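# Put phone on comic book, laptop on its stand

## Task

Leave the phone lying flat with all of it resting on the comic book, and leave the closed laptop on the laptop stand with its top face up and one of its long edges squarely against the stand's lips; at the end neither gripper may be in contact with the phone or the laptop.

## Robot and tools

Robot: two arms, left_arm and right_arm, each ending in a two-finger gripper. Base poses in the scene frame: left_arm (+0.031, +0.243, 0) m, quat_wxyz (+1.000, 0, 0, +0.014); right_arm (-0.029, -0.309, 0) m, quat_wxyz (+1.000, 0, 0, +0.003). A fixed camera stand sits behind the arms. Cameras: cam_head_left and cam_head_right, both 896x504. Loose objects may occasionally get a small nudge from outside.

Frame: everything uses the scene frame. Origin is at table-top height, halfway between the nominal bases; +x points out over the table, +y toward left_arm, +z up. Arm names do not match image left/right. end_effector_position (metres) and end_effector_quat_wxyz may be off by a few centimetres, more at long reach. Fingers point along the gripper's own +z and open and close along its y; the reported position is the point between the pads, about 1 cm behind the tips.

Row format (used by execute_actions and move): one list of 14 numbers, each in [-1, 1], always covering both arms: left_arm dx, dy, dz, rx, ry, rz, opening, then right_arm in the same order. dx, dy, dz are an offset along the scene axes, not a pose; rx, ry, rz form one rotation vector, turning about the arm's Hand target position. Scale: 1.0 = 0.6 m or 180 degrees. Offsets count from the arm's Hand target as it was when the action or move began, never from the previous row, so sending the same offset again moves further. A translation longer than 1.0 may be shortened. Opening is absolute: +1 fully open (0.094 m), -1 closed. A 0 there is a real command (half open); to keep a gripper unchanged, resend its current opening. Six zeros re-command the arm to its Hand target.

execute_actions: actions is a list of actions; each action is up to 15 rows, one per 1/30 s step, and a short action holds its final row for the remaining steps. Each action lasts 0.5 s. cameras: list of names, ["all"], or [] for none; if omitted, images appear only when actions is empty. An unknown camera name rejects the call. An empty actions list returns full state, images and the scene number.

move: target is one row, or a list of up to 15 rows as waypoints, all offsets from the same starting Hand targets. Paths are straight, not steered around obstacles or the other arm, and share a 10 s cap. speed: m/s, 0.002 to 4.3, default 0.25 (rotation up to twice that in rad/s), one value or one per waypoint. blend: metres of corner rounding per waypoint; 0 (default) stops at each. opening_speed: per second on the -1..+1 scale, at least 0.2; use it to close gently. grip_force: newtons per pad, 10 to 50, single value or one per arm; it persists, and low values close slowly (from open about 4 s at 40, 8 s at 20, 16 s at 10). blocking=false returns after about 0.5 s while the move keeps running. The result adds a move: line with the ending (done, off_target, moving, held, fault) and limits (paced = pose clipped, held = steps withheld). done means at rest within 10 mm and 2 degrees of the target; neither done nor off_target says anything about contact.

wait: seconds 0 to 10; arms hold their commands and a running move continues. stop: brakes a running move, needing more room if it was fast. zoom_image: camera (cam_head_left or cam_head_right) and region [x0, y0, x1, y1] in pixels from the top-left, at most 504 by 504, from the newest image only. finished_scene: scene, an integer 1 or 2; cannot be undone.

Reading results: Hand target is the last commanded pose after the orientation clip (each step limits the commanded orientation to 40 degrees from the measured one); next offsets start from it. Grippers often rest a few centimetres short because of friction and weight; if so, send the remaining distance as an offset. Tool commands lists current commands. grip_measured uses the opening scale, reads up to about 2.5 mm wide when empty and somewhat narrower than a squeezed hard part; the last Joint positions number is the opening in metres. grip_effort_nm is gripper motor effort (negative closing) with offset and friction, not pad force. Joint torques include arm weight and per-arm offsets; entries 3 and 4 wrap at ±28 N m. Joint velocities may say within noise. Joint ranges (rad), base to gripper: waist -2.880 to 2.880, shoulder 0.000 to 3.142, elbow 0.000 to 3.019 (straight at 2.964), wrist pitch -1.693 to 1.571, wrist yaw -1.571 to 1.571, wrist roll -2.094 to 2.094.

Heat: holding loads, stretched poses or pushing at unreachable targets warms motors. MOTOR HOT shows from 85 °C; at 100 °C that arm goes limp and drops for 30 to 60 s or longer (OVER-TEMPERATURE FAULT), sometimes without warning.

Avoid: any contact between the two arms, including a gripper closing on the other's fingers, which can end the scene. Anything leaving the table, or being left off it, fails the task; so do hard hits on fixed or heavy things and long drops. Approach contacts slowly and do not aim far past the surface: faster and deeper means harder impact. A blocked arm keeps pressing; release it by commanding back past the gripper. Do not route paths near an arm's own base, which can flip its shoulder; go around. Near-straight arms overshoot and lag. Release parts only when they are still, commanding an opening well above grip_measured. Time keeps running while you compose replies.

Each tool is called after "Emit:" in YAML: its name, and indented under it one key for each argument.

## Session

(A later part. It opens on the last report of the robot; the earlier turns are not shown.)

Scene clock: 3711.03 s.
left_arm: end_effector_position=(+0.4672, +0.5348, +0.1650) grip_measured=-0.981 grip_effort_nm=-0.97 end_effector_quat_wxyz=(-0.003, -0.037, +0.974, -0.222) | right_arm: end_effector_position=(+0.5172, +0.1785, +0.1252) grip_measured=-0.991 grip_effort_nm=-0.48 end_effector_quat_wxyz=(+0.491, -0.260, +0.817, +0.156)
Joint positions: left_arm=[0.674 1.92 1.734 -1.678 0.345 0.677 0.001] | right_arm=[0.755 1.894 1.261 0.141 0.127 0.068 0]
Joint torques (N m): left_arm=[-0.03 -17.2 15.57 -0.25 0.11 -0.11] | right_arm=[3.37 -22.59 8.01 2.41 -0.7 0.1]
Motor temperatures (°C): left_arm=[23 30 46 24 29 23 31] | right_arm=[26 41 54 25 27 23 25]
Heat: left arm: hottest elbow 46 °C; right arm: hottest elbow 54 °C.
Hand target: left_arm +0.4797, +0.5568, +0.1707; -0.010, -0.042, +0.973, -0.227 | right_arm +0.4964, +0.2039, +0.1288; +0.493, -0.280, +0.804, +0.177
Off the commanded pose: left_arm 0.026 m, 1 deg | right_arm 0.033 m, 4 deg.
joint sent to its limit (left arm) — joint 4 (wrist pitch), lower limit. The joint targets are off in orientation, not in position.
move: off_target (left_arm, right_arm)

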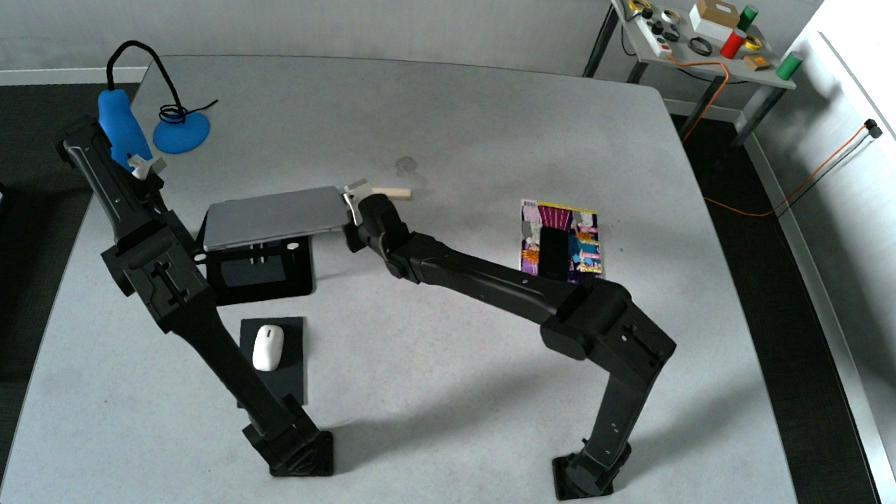

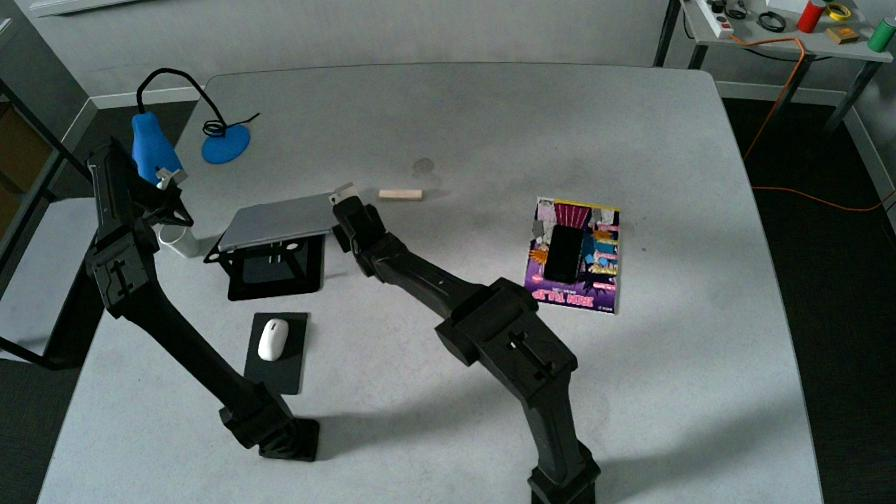

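Emit:
move:
  target:
    - [0.0, 0.0, 0.0, 0.0, 0.0, 0.0, -1.0, -0.0157, -0.1465, 0.0787, 0.4017, 0.31, -0.2274, -1.0]
    - [0.0, 0.0, 0.0, 0.0, 0.0, 0.0, -1.0, -0.0673, -0.0398, 0.0453, 0.4017, 0.31, -0.2274, 0.0]
  speed: 0.3
  blend: [0.02, 0]
  cameras: ["all"]

Emit:
zoom_image:
  camera: "cam_head_left"
  region: [190, 170, 390, 320]

Emit:
zoom_image:
  camera: "cam_head_right"
  region: [220, 170, 400, 310]

Scene clock: 3803.47 s.
left_arm: end_effector_position=(+0.4672, +0.5348, +0.1650) grip_measured=-0.981 grip_effort_nm=-0.97 end_effector_quat_wxyz=(-0.003, -0.037, +0.974, -0.222) | right_arm: end_effector_position=(+0.4462, +0.1750, +0.1598) grip_measured=-0.002 grip_effort_nm=0.07 end_effector_quat_wxyz=(+0.183, +0.417, +0.723, +0.520)
Joint positions: left_arm=[0.674 1.92 1.734 -1.678 0.345 0.678 0.001] | right_arm=[0.817 1.734 1.069 0.261 0.104 1.8 0.047]
Joint torques (N m): left_arm=[-0.32 -16.56 15.87 -0.23 0.11 -0.05] | right_arm=[0.21 -17.26 9.88 2.15 0.15 0.16]
Motor temperatures (°C): left_arm=[22 31 52 23 27 23 31] | right_arm=[26 44 49 25 26 23 25]
Heat: left arm: hottest elbow 52 °C; right arm: hottest elbow 49 °C.
Hand target: left_arm +0.4797, +0.5568, +0.1707; -0.010, -0.041, +0.973, -0.227 | right_arm +0.4560, +0.1801, +0.1562; +0.184, +0.421, +0.717, +0.525
Off the commanded pose: left_arm 0.026 m, 1 deg | right_arm 0.012 m, 1 deg.
joint sent to its limit (left arm) — joint 4 (wrist pitch), lower limit. The joint targets are off in orientation, not in position.
move: off_target (left_arm, right_arm); target 2's new opening was sent with right_arm's hand 0.012 m and 1 deg from that target

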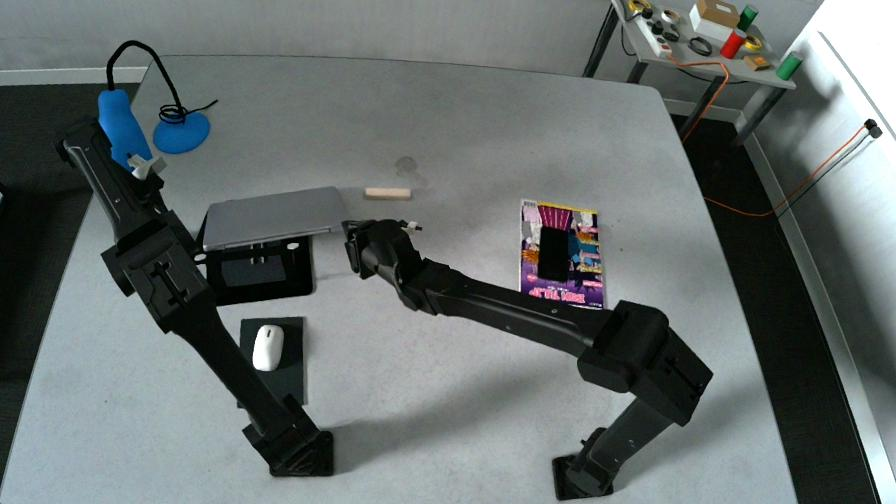

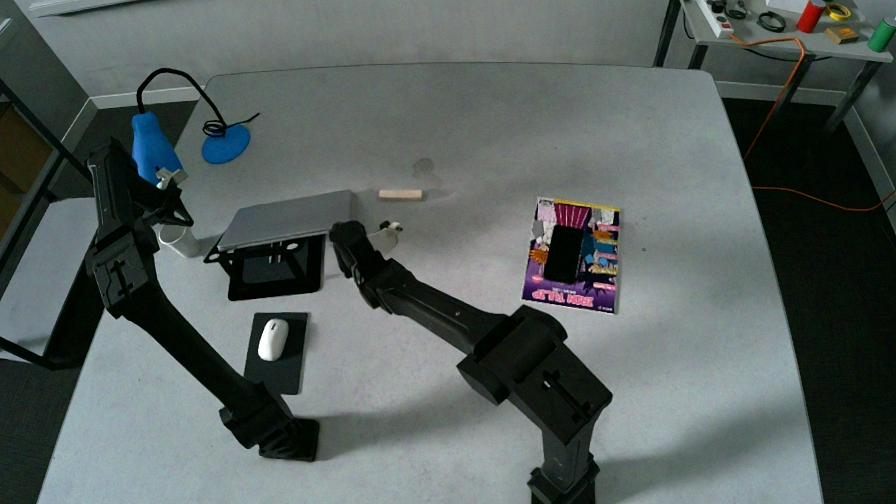

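Scaled by 2.520.

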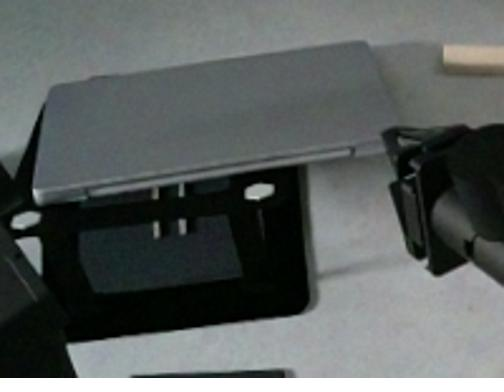

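Scaled by 2.800.

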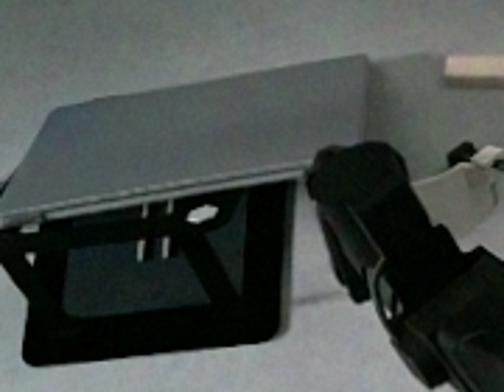

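Emit:
move:
  target: [0.0, 0.0, 0.0, 0.0, 0.0, 0.0, -1.0, -0.01, -0.01, -0.03, 0.0, 0.0, 0.0, 0.0]
  speed: 0.1
  cameras: ["all"]

Emit:
zoom_image:
  camera: "cam_head_left"
  region: [310, 190, 390, 280]

Emit:
zoom_image:
  camera: "cam_head_right"
  region: [300, 180, 400, 290]

Scene clock: 3814.07 s.
left_arm: end_effector_position=(+0.4672, +0.5348, +0.1650) grip_measured=-0.981 grip_effort_nm=-0.97 end_effector_quat_wxyz=(-0.003, -0.037, +0.974, -0.222) | right_arm: end_effector_position=(+0.4498, +0.1787, +0.1660) grip_measured=-0.001 grip_effort_nm=0.07 end_effector_quat_wxyz=(+0.187, +0.412, +0.711, +0.538)
Joint positions: left_arm=[0.674 1.92 1.734 -1.678 0.345 0.678 0.001] | right_arm=[0.817 1.743 1.069 0.313 0.105 1.801 0.047]
Joint torques (N m): left_arm=[0.09 -16.85 15.82 -0.23 0.12 -0.02] | right_arm=[0.21 -16.91 6.84 2.32 0.14 0.16]
Heat: left arm: hottest elbow 52 °C; right arm: hottest elbow 50 °C.
Hand target: left_arm +0.4797, +0.5568, +0.1707; -0.010, -0.041, +0.973, -0.227 | right_arm +0.4500, +0.1741, +0.1381; +0.184, +0.421, +0.717, +0.525
Off the commanded pose: left_arm 0.026 m, 1 deg | right_arm 0.028 m, 2 deg.
joint sent to its limit (left arm) — joint 4 (wrist pitch), lower limit. The joint targets are off in orientation, not in position.
move: off_target (left_arm, right_arm)

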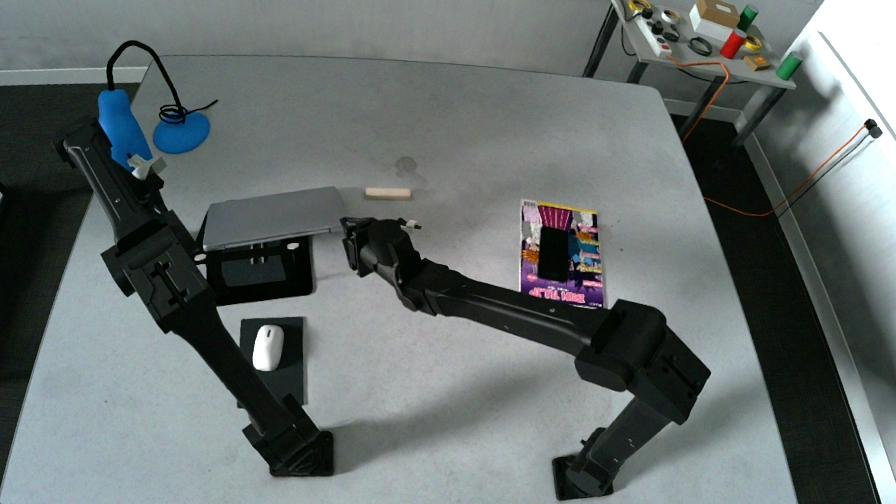

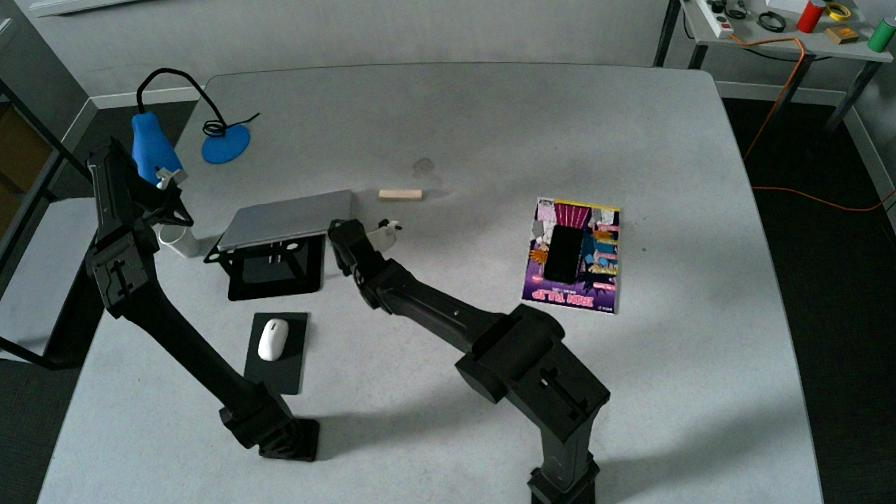

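Scaled by 5.600.

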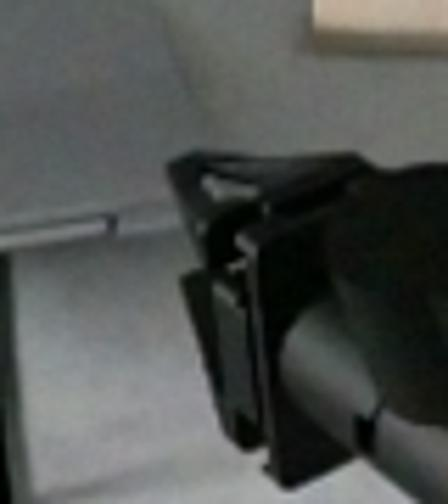

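Scaled by 4.582.

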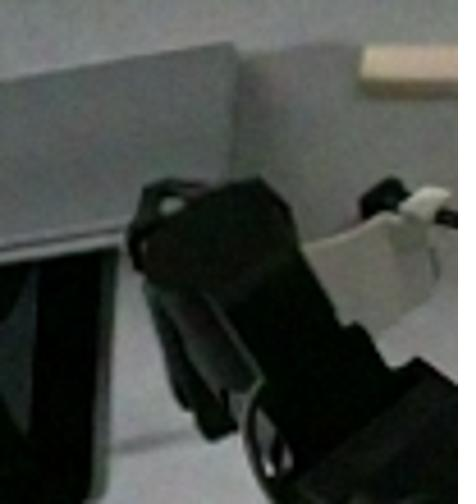

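Emit:
move:
  target: [0.0, 0.0, 0.0, 0.0, 0.0, 0.0, -1.0, -0.008, -0.008, -0.028, 0.0, 0.0, 0.0, 0.0]
  speed: 0.1
  cameras: ["all"]

Emit:
zoom_image:
  camera: "cam_head_left"
  region: [310, 190, 390, 280]

Scene clock: 3827.60 s.
left_arm: end_effector_position=(+0.4672, +0.5348, +0.1650) grip_measured=-0.981 grip_effort_nm=-0.97 end_effector_quat_wxyz=(-0.003, -0.037, +0.974, -0.222) | right_arm: end_effector_position=(+0.4445, +0.1729, +0.1441) grip_measured=-0.001 grip_effort_nm=0.07 end_effector_quat_wxyz=(+0.187, +0.413, +0.713, +0.535)
Joint positions: left_arm=[0.674 1.92 1.734 -1.678 0.345 0.678 0.001] | right_arm=[0.817 1.764 1.031 0.364 0.105 1.801 0.047]
Joint torques (N m): left_arm=[-0.56 -17.26 15.86 -0.38 0.12 -0.07] | right_arm=[0.26 -16.85 7.01 2.19 0.14 0.16]
Heat: left arm: hottest elbow 52 °C; right arm: hottest elbow 49 °C.
Hand target: left_arm +0.4797, +0.5568, +0.1707; -0.010, -0.041, +0.973, -0.227 | right_arm +0.4452, +0.1692, +0.1212; +0.184, +0.421, +0.717, +0.525
Off the commanded pose: left_arm 0.026 m, 1 deg | right_arm 0.023 m, 2 deg.
joint sent to its limit (left arm) — joint 4 (wrist pitch), lower limit. The joint targets are off in orientation, not in position.
move: off_target (left_arm, right_arm)

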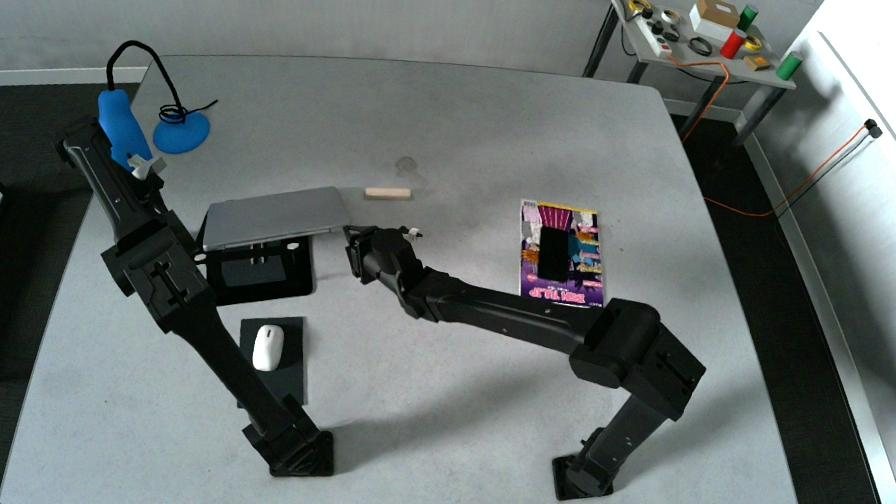

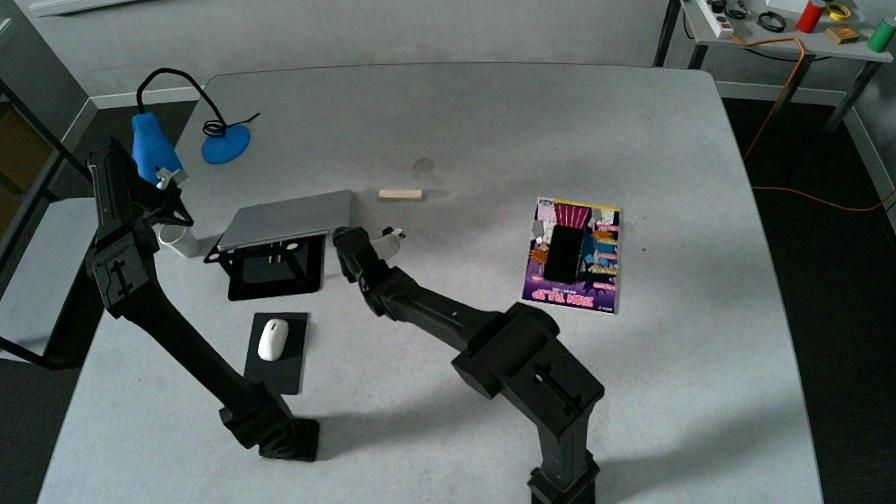

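Scaled by 5.600.

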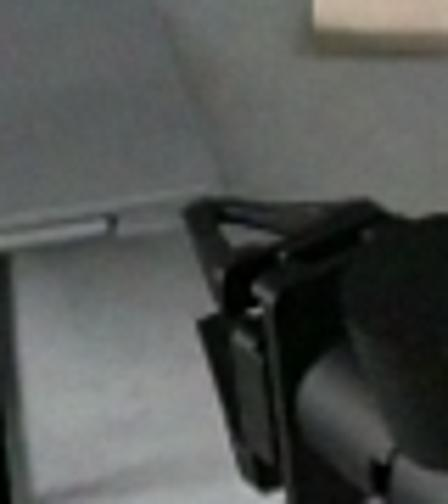

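Emit:
move:
  target: [0.0, 0.0, 0.0, 0.0, 0.0, 0.0, -1.0, 0.0113, 0.0097, 0.078, 0.0, 0.0, 0.0, 0.0]
  speed: 0.1
  cameras: ["all"]

Emit:
zoom_image:
  camera: "cam_head_left"
  region: [310, 190, 390, 280]

Scene clock: 3847.60 s.
left_arm: end_effector_position=(+0.4672, +0.5348, +0.1650) grip_measured=-0.981 grip_effort_nm=-0.97 end_effector_quat_wxyz=(-0.003, -0.037, +0.974, -0.222) | right_arm: end_effector_position=(+0.4378, +0.1657, +0.1386) grip_measured=-0.001 grip_effort_nm=0.07 end_effector_quat_wxyz=(+0.180, +0.421, +0.731, +0.505)
Joint positions: left_arm=[0.674 1.92 1.734 -1.678 0.345 0.678 0.001] | right_arm=[0.817 1.738 1.031 0.266 0.105 1.801 0.047]
Joint torques (N m): left_arm=[-0.44 -17.26 16.02 -0.39 0.13 -0.11] | right_arm=[0.09 -19.9 11.33 1.14 0.08 0.15]
Heat: left arm: hottest elbow 53 °C; right arm: hottest elbow 48 °C.
Hand target: left_arm +0.4797, +0.5568, +0.1707; -0.010, -0.041, +0.973, -0.227 | right_arm +0.4520, +0.1751, +0.1680; +0.184, +0.421, +0.717, +0.525
Off the commanded pose: left_arm 0.026 m, 1 deg | right_arm 0.034 m, 3 deg.
joint sent to its limit (left arm) — joint 4 (wrist pitch), lower limit. The joint targets are off in orientation, not in position.
move: off_target (left_arm, right_arm)

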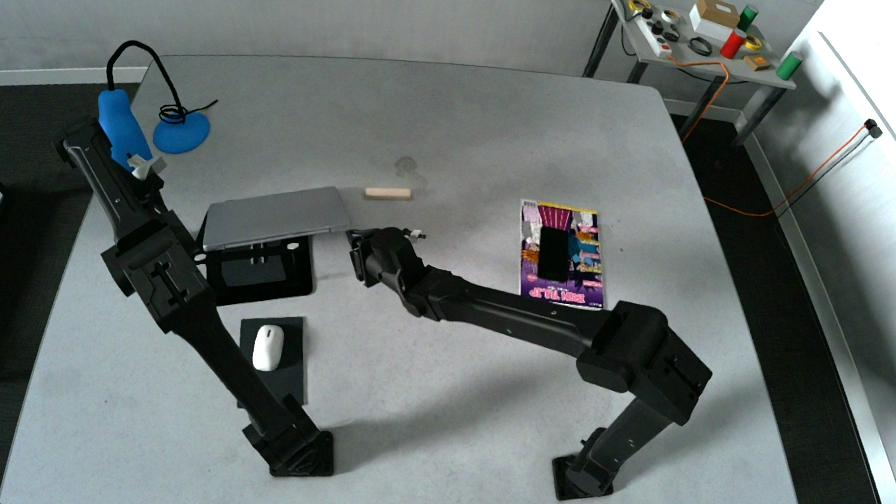

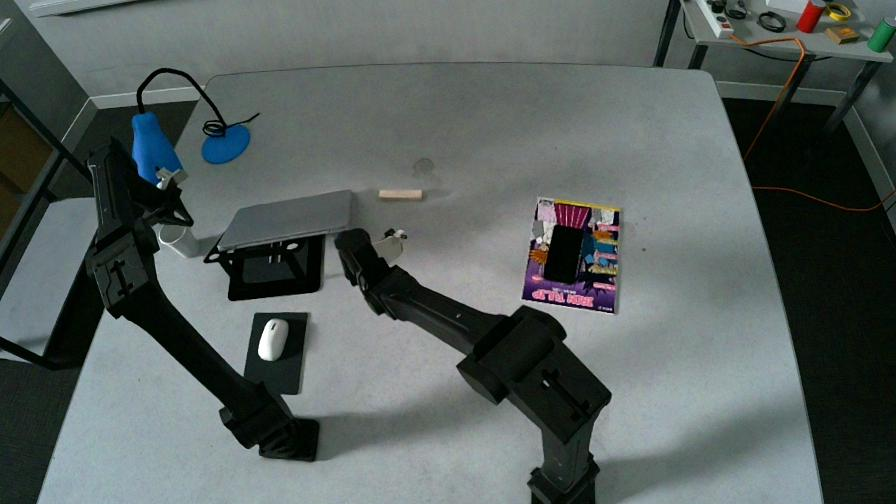

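Scaled by 5.600.

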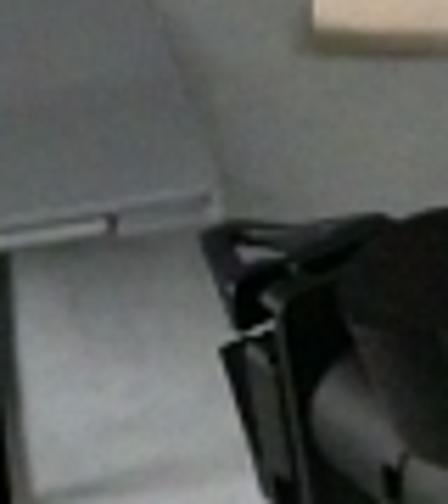

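Emit:
move:
  target: [0.0, 0.0, 0.0, 0.0, 0.0, 0.0, -1.0, 0.0507, 0.0298, -0.0, 0.0, 0.0, 0.0, 0.0]
  speed: 0.12
  cameras: ["all"]

Emit:
zoom_image:
  camera: "cam_head_left"
  region: [310, 190, 390, 280]

Emit:
zoom_image:
  camera: "cam_head_right"
  region: [300, 180, 400, 290]

Scene clock: 3853.70 s.
left_arm: end_effector_position=(+0.4672, +0.5348, +0.1650) grip_measured=-0.981 grip_effort_nm=-0.97 end_effector_quat_wxyz=(-0.003, -0.037, +0.974, -0.222) | right_arm: end_effector_position=(+0.4642, +0.1845, +0.1619) grip_measured=-0.001 grip_effort_nm=0.07 end_effector_quat_wxyz=(+0.181, +0.419, +0.722, +0.520)
Joint positions: left_arm=[0.674 1.92 1.734 -1.678 0.345 0.678 0.001] | right_arm=[0.804 1.772 1.132 0.233 0.091 1.801 0.047]
Joint torques (N m): left_arm=[-0.44 -17.55 15.87 -0.34 0.14 -0.06] | right_arm=[-0.21 -17.2 12.27 1.17 0 0.09]
Heat: left arm: hottest elbow 53 °C; right arm: hottest elbow 50 °C.
Hand target: left_arm +0.4797, +0.5568, +0.1707; -0.010, -0.041, +0.973, -0.227 | right_arm +0.4824, +0.1929, +0.1680; +0.184, +0.421, +0.717, +0.525
Off the commanded pose: left_arm 0.026 m, 1 deg | right_arm 0.021 m, 1 deg.
joint sent to its limit (left arm) — joint 4 (wrist pitch), lower limit. The joint targets are off in orientation, not in position.
move: off_target (left_arm, right_arm)

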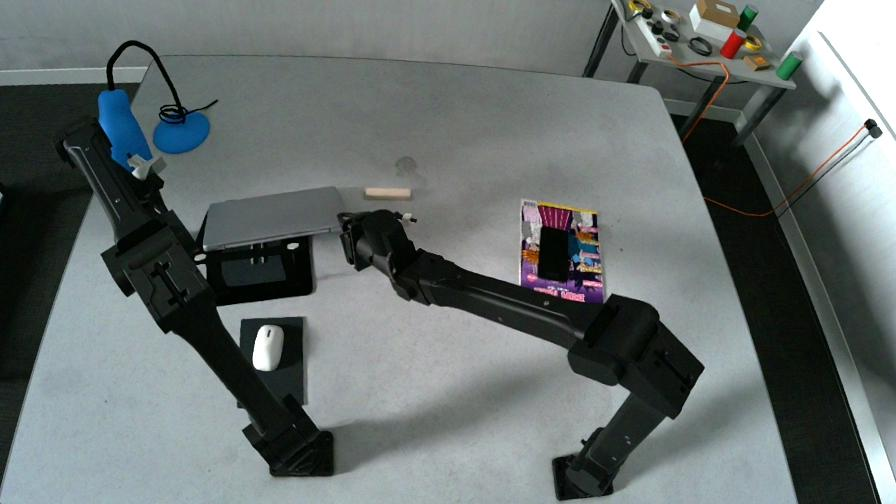

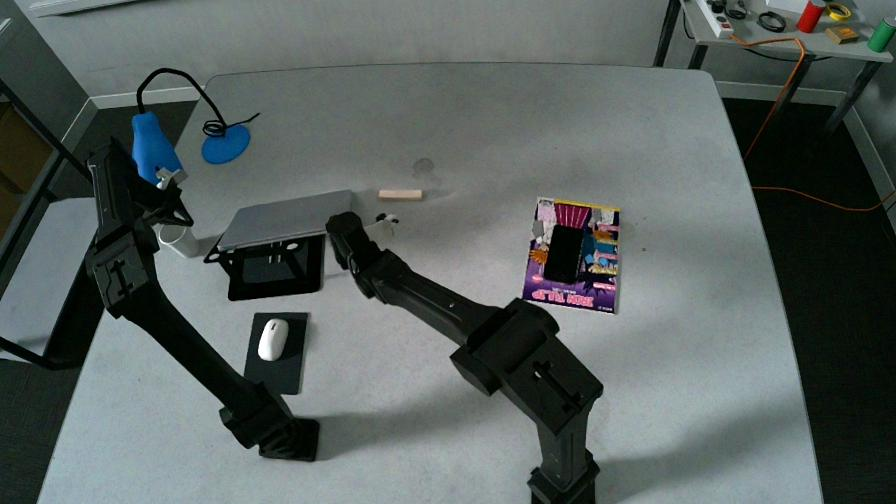

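Scaled by 5.600.

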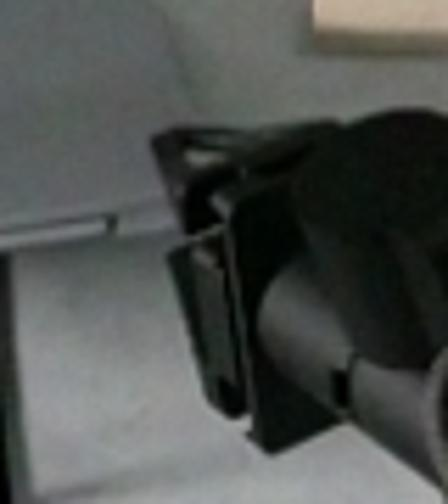

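Scaled by 4.582.

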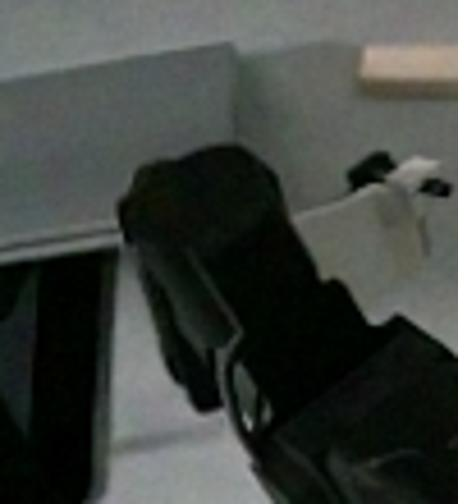

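Emit:
move:
  target: [0.0, 0.0, 0.0, 0.0, 0.0, 0.0, -1.0, 0.03, -0.03, -0.075, 0.0, 0.0, 0.0, 0.0]
  speed: 0.08
  cameras: ["all"]

Emit:
zoom_image:
  camera: "cam_head_left"
  region: [310, 190, 390, 280]

Emit:
zoom_image:
  camera: "cam_head_right"
  region: [300, 180, 400, 290]

Scene clock: 3866.63 s.
left_arm: end_effector_position=(+0.4672, +0.5348, +0.1650) grip_measured=-0.981 grip_effort_nm=-0.97 end_effector_quat_wxyz=(-0.003, -0.037, +0.974, -0.222) | right_arm: end_effector_position=(+0.4880, +0.1731, +0.1292) grip_measured=-0.001 grip_effort_nm=0.07 end_effector_quat_wxyz=(+0.179, +0.421, +0.719, +0.522)
Joint positions: left_arm=[0.674 1.92 1.734 -1.678 0.345 0.678 0.001] | right_arm=[0.758 1.846 1.132 0.313 0.049 1.791 0.047]
Joint torques (N m): left_arm=[0.09 -17.73 15.99 -0.39 0.11 -0.1] | right_arm=[-0.21 -18.73 9.69 2.19 -0.01 0.03]
Heat: left arm: hottest elbow 53 °C; right arm: hottest elbow 52 °C.
Hand target: left_arm +0.4797, +0.5568, +0.1707; -0.010, -0.041, +0.973, -0.227 | right_arm +0.5005, +0.1749, +0.1232; +0.184, +0.421, +0.717, +0.525
Off the commanded pose: left_arm 0.026 m, 1 deg | right_arm 0.014 m, 1 deg.
joint sent to its limit (left arm) — joint 4 (wrist pitch), lower limit. The joint targets are off in orientation, not in position.
move: off_target (left_arm, right_arm)

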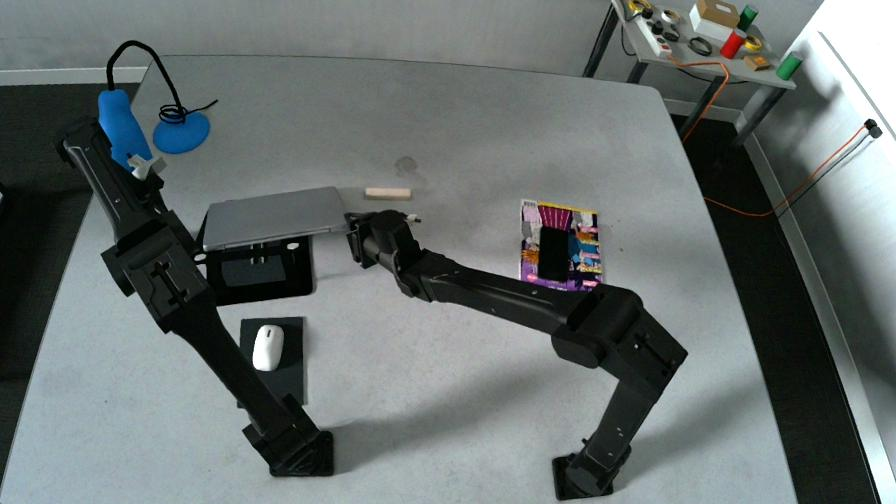

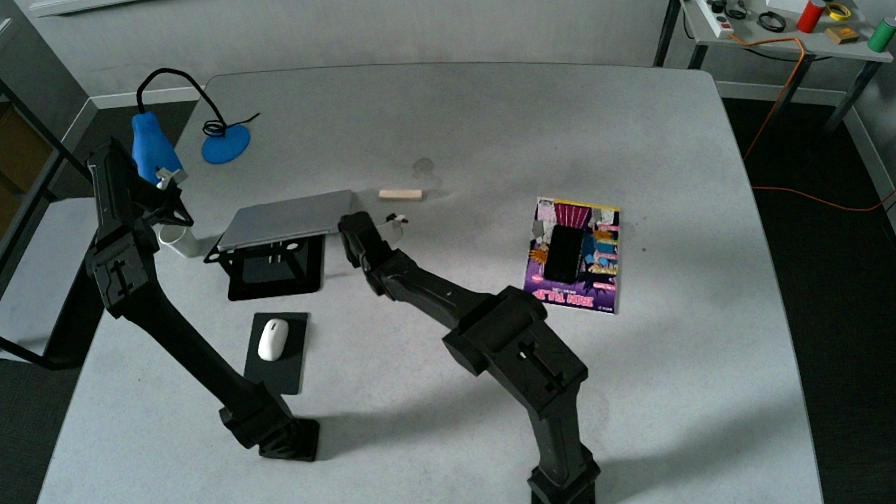

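Scaled by 5.600.

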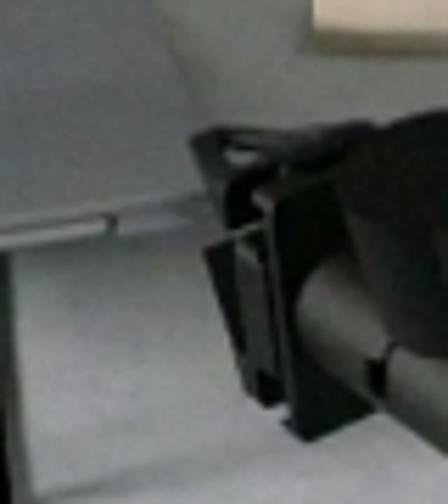

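Scaled by 4.582.

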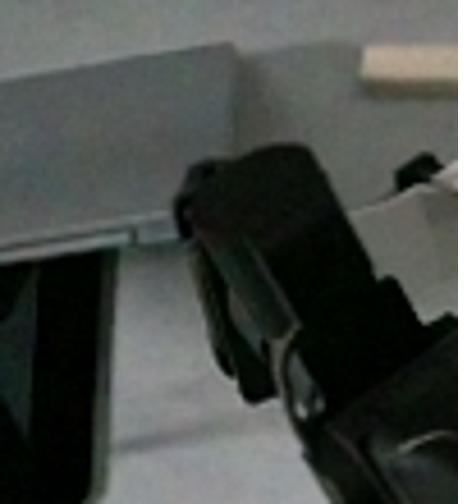

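Emit:
move:
  target: [0.0, 0.0, 0.0, 0.0, 0.0, 0.0, -1.0, 0.025, 0.025, -0.008, 0.0, 0.0, 0.0, 0.0]
  speed: 0.06
  cameras: ["all"]

Emit:
zoom_image:
  camera: "cam_head_left"
  region: [310, 190, 390, 280]

Emit:
zoom_image:
  camera: "cam_head_right"
  region: [220, 170, 400, 310]

Scene clock: 3873.53 s.
left_arm: end_effector_position=(+0.4672, +0.5348, +0.1650) grip_measured=-0.981 grip_effort_nm=-0.97 end_effector_quat_wxyz=(-0.003, -0.037, +0.974, -0.222) | right_arm: end_effector_position=(+0.4962, +0.1810, +0.1136) grip_measured=-0.001 grip_effort_nm=0.07 end_effector_quat_wxyz=(+0.178, +0.423, +0.723, +0.517)
Joint positions: left_arm=[0.674 1.92 1.734 -1.678 0.345 0.678 0.001] | right_arm=[0.758 1.894 1.165 0.313 0.049 1.791 0.047]
Joint torques (N m): left_arm=[-0.73 -17.38 15.98 -0.16 0.1 -0.09] | right_arm=[-0.09 -19.14 11.82 1.65 0.03 0.02]
Heat: left arm: hottest elbow 53 °C; right arm: hottest elbow 52 °C.
Hand target: left_arm +0.4797, +0.5568, +0.1707; -0.010, -0.041, +0.973, -0.227 | right_arm +0.5154, +0.1899, +0.1183; +0.184, +0.421, +0.717, +0.525
Off the commanded pose: left_arm 0.026 m, 1 deg | right_arm 0.022 m, 1 deg.
joint sent to its limit (left arm) — joint 4 (wrist pitch), lower limit. The joint targets are off in orientation, not in position.
move: off_target (left_arm, right_arm)

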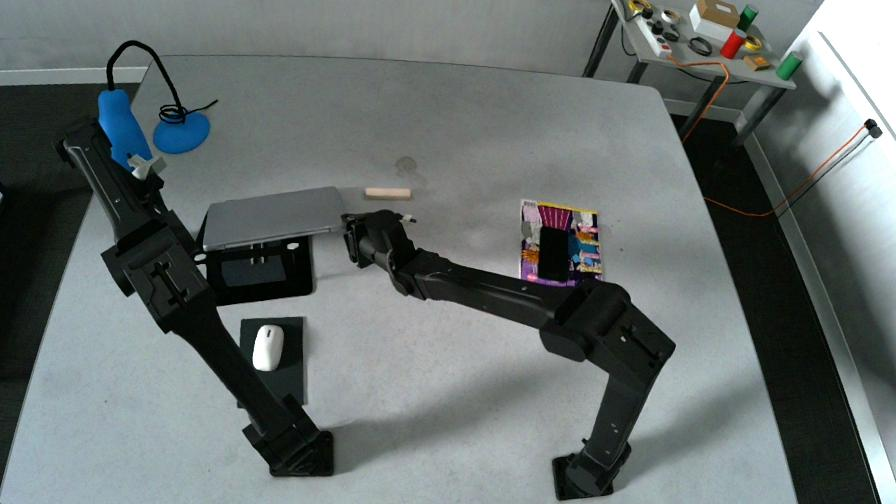

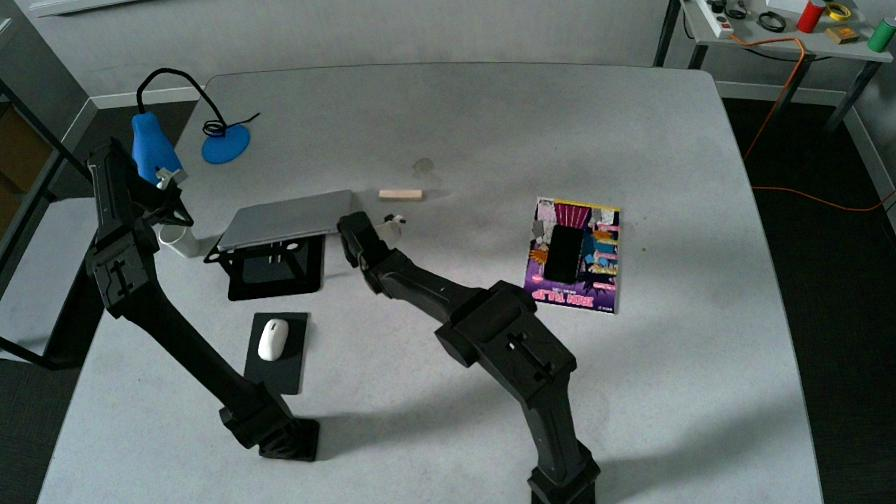

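Scaled by 5.600.

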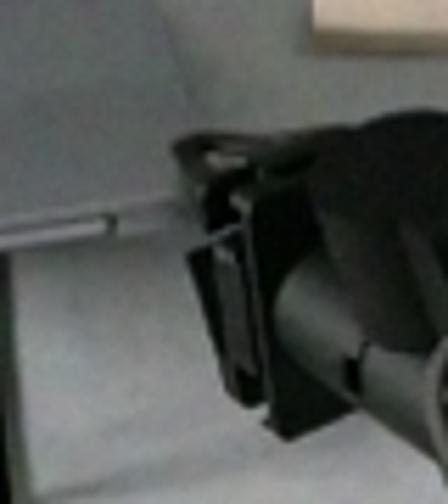

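Scaled by 2.800.

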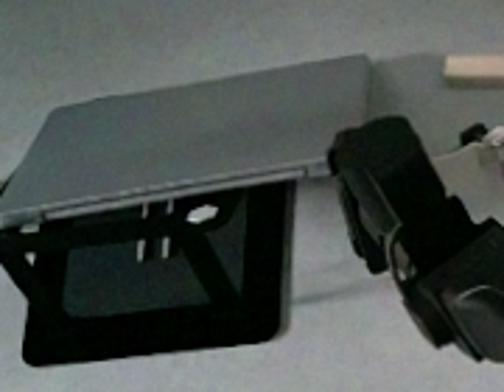

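Emit:
move:
  target: [0.0, 0.0, 0.0, 0.0, 0.0, 0.0, -1.0, 0.0, 0.0, 0.0, 0.0, 0.0, 0.0, -0.8]
  grip_force: [50, 35]
  opening_speed: 0.5
  cameras: ["all"]

Emit:
zoom_image:
  camera: "cam_head_left"
  region: [310, 190, 390, 280]

Emit:
zoom_image:
  camera: "cam_head_left"
  region: [190, 170, 390, 320]

Scene clock: 3883.43 s.
left_arm: end_effector_position=(+0.4672, +0.5348, +0.1650) grip_measured=-0.981 grip_effort_nm=-0.97 end_effector_quat_wxyz=(-0.003, -0.037, +0.974, -0.222) | right_arm: end_effector_position=(+0.4989, +0.1837, +0.1192) grip_measured=-0.652 grip_effort_nm=-0.76 end_effector_quat_wxyz=(+0.177, +0.425, +0.719, +0.522)
Joint positions: left_arm=[0.674 1.92 1.734 -1.678 0.345 0.678 0.001] | right_arm=[0.758 1.894 1.176 0.313 0.049 1.799 0.016]
Joint torques (N m): left_arm=[0.26 -17.38 15.91 -0.31 0.09 -0.06] | right_arm=[-0.15 -19.02 11.15 1.65 0.04 -0.05]
Motor temperatures (°C): left_arm=[22 31 53 23 27 23 31] | right_arm=[26 41 54 25 25 23 25]
Heat: left arm: hottest elbow 53 °C; right arm: hottest elbow 54 °C.
Hand target: left_arm +0.4797, +0.5568, +0.1707; -0.010, -0.041, +0.973, -0.227 | right_arm +0.5154, +0.1899, +0.1184; +0.184, +0.421, +0.717, +0.525
Off the commanded pose: left_arm 0.026 m, 1 deg | right_arm 0.018 m, 1 deg.
joint sent to its limit (left arm) — joint 4 (wrist pitch), lower limit. The joint targets are off in orientation, not in position.
grip_force (N): 50, 35
move: off_target (left_arm, right_arm)

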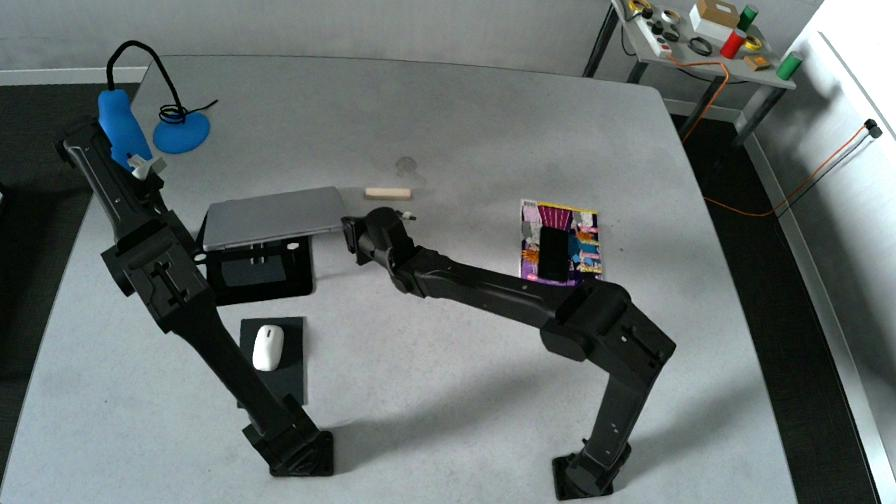

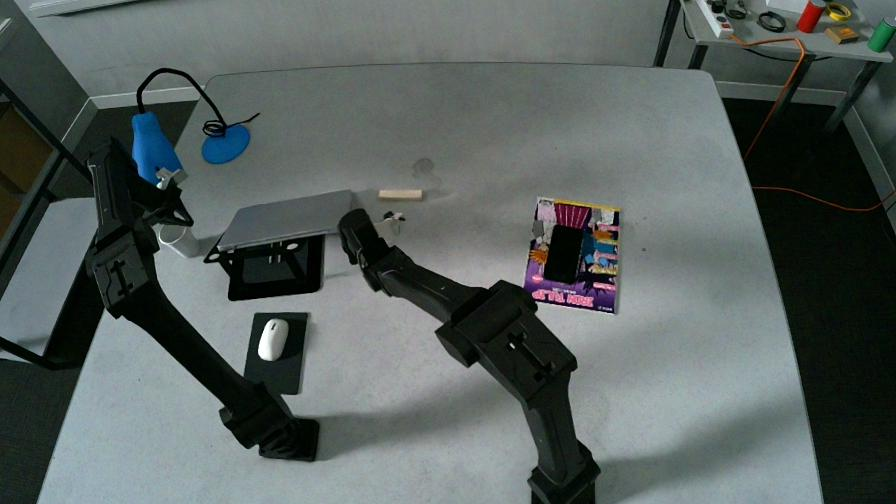

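Scaled by 5.600.

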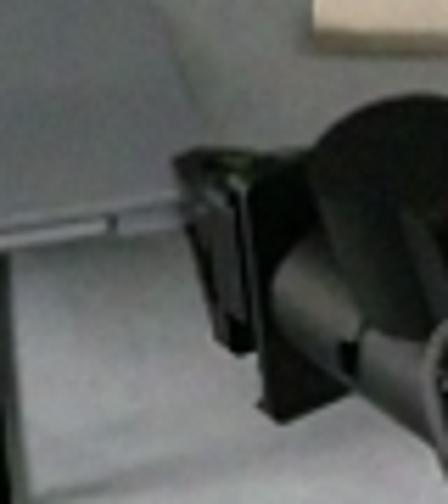

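Scaled by 2.520.

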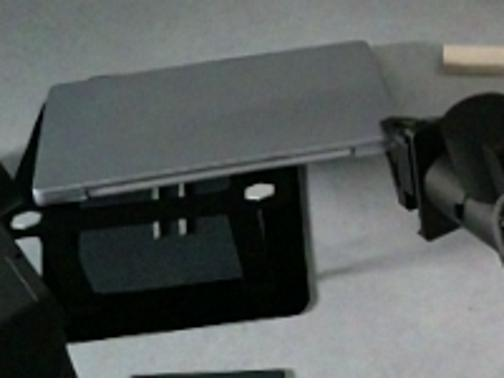

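Emit:
move:
  target:
    - [0.013, 0.005, 0.01, 0.083, 0.0, 0.0, -1.0, 0.0, 0.0, 0.0, 0.0, 0.0, 0.0, -0.8]
    - [0.013, 0.005, -0.118, 0.083, 0.0, 0.0, -1.0, 0.0, 0.0, 0.0, 0.0, 0.0, 0.0, -0.8]
  speed: 0.15
  blend: [0.01, 0]
  grip_force: [50, 50]
  cameras: ["all"]

Emit:
zoom_image:
  camera: "cam_head_left"
  region: [120, 170, 280, 290]

Emit:
zoom_image:
  camera: "cam_head_right"
  region: [130, 170, 290, 290]

Scene clock: 3909.03 s.
left_arm: end_effector_position=(+0.4934, +0.5516, +0.1339) grip_measured=-0.981 grip_effort_nm=-0.97 end_effector_quat_wxyz=(+0.016, -0.007, +0.996, -0.091) | right_arm: end_effector_position=(+0.4989, +0.1837, +0.1192) grip_measured=-0.664 grip_effort_nm=-1.04 end_effector_quat_wxyz=(+0.176, +0.425, +0.718, +0.522)
Joint positions: left_arm=[0.612 1.889 1.65 -1.414 0.165 0.634 0.001] | right_arm=[0.758 1.894 1.176 0.313 0.049 1.801 0.016]
Joint torques (N m): left_arm=[-0.73 -15.68 7.53 1.22 -0.26 -0.52] | right_arm=[-0.09 -19.02 11.18 1.69 0.04 -0.08]
Motor temperatures (°C): left_arm=[22 31 53 23 27 23 31] | right_arm=[26 41 55 25 25 23 26]
Heat: left arm: hottest elbow 53 °C; right arm: hottest elbow 55 °C.
Hand target: left_arm +0.4875, +0.5599, +0.1000; -0.005, -0.042, +0.994, -0.099 | right_arm +0.5154, +0.1899, +0.1184; +0.184, +0.421, +0.717, +0.525
Off the commanded pose: left_arm 0.036 m, 5 deg | right_arm 0.018 m, 1 deg.
move: off_target (left_arm, right_arm)

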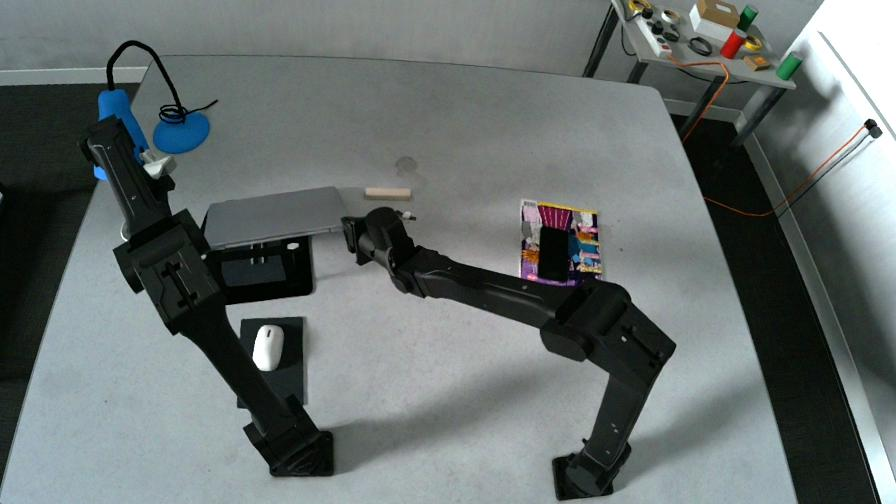

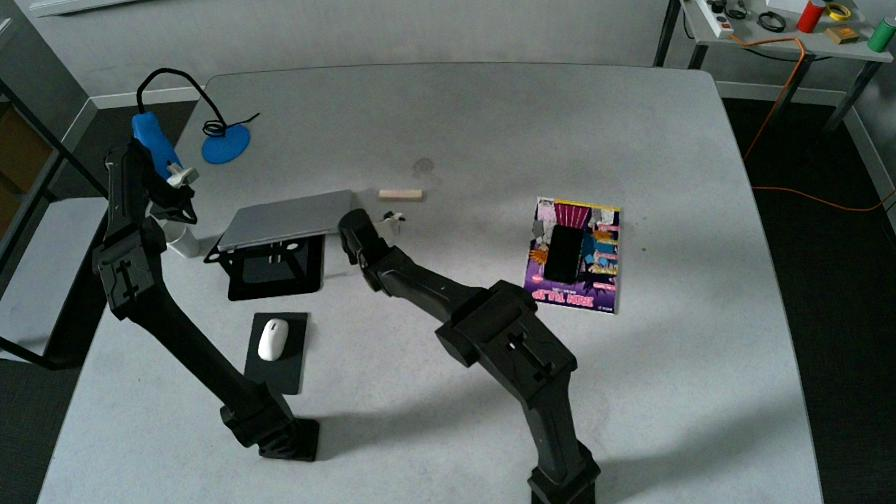

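Scaled by 3.150.

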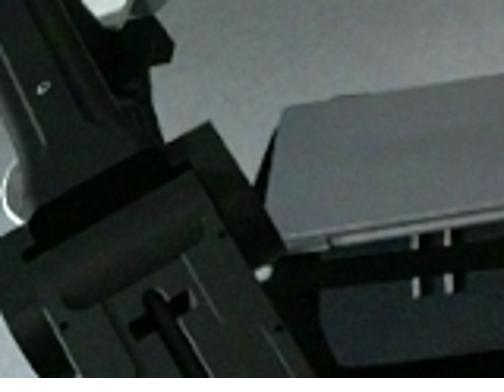

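Scaled by 3.150.

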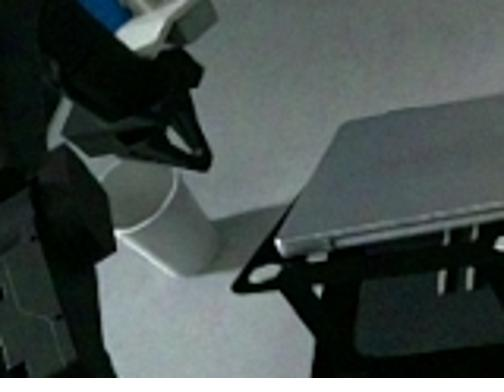

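Emit:
execute_actions:
  actions: []

Scene clock: 3924.70 s.
left_arm: end_effector_position=(+0.4933, +0.5515, +0.1338) grip_measured=-0.981 grip_effort_nm=-0.97 end_effector_quat_wxyz=(+0.016, -0.007, +0.996, -0.091) | right_arm: end_effector_position=(+0.4989, +0.1837, +0.1192) grip_measured=-0.664 grip_effort_nm=-1.04 end_effector_quat_wxyz=(+0.176, +0.425, +0.718, +0.522)
Joint positions: left_arm=[0.612 1.889 1.649 -1.414 0.165 0.634 0.001] | right_arm=[0.758 1.894 1.176 0.313 0.049 1.801 0.016]
Joint velocities: within noise
Joint torques (N m): left_arm=[-0.26 -16.67 7.58 1.01 -0.26 -0.49] | right_arm=[-0.15 -19.02 11.17 1.66 0.04 -0.07]
Motor temperatures (°C): left_arm=[22 30 49 23 27 24 31] | right_arm=[26 42 56 25 25 23 26]
Heat: left arm: hottest elbow 49 °C; right arm: hottest elbow 56 °C.
Hand target: left_arm +0.4874, +0.5598, +0.0999; -0.005, -0.042, +0.994, -0.099 | right_arm +0.5154, +0.1899, +0.1184; +0.184, +0.421, +0.717, +0.525
Tool commands: left_gripper/opening=-1.0 right_gripper/opening=-0.8
Off the commanded pose: left_arm 0.035 m, 5 deg | right_arm 0.018 m, 1 deg.

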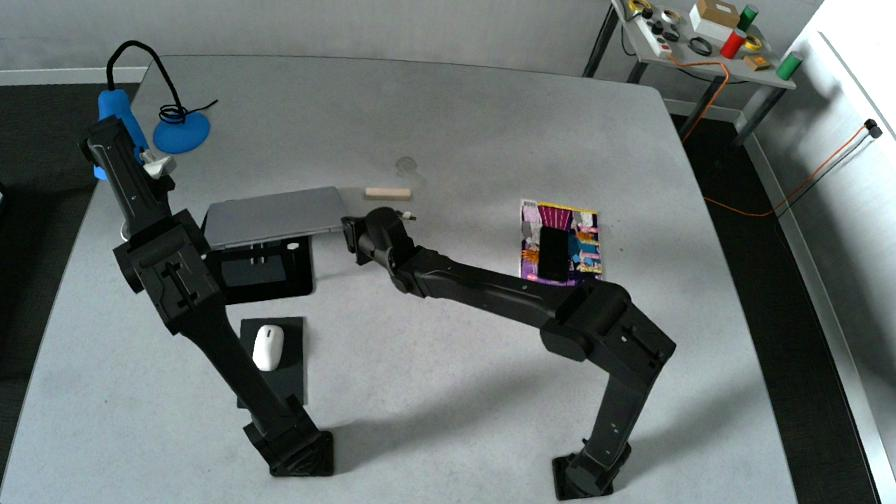

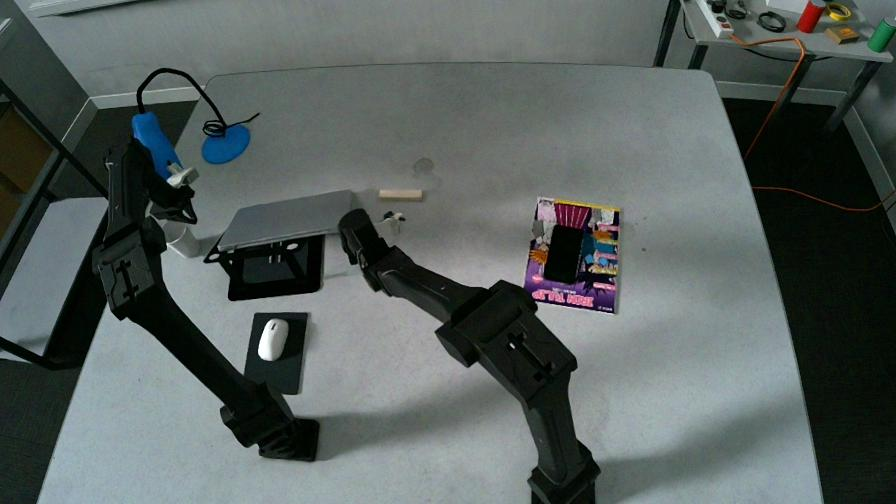

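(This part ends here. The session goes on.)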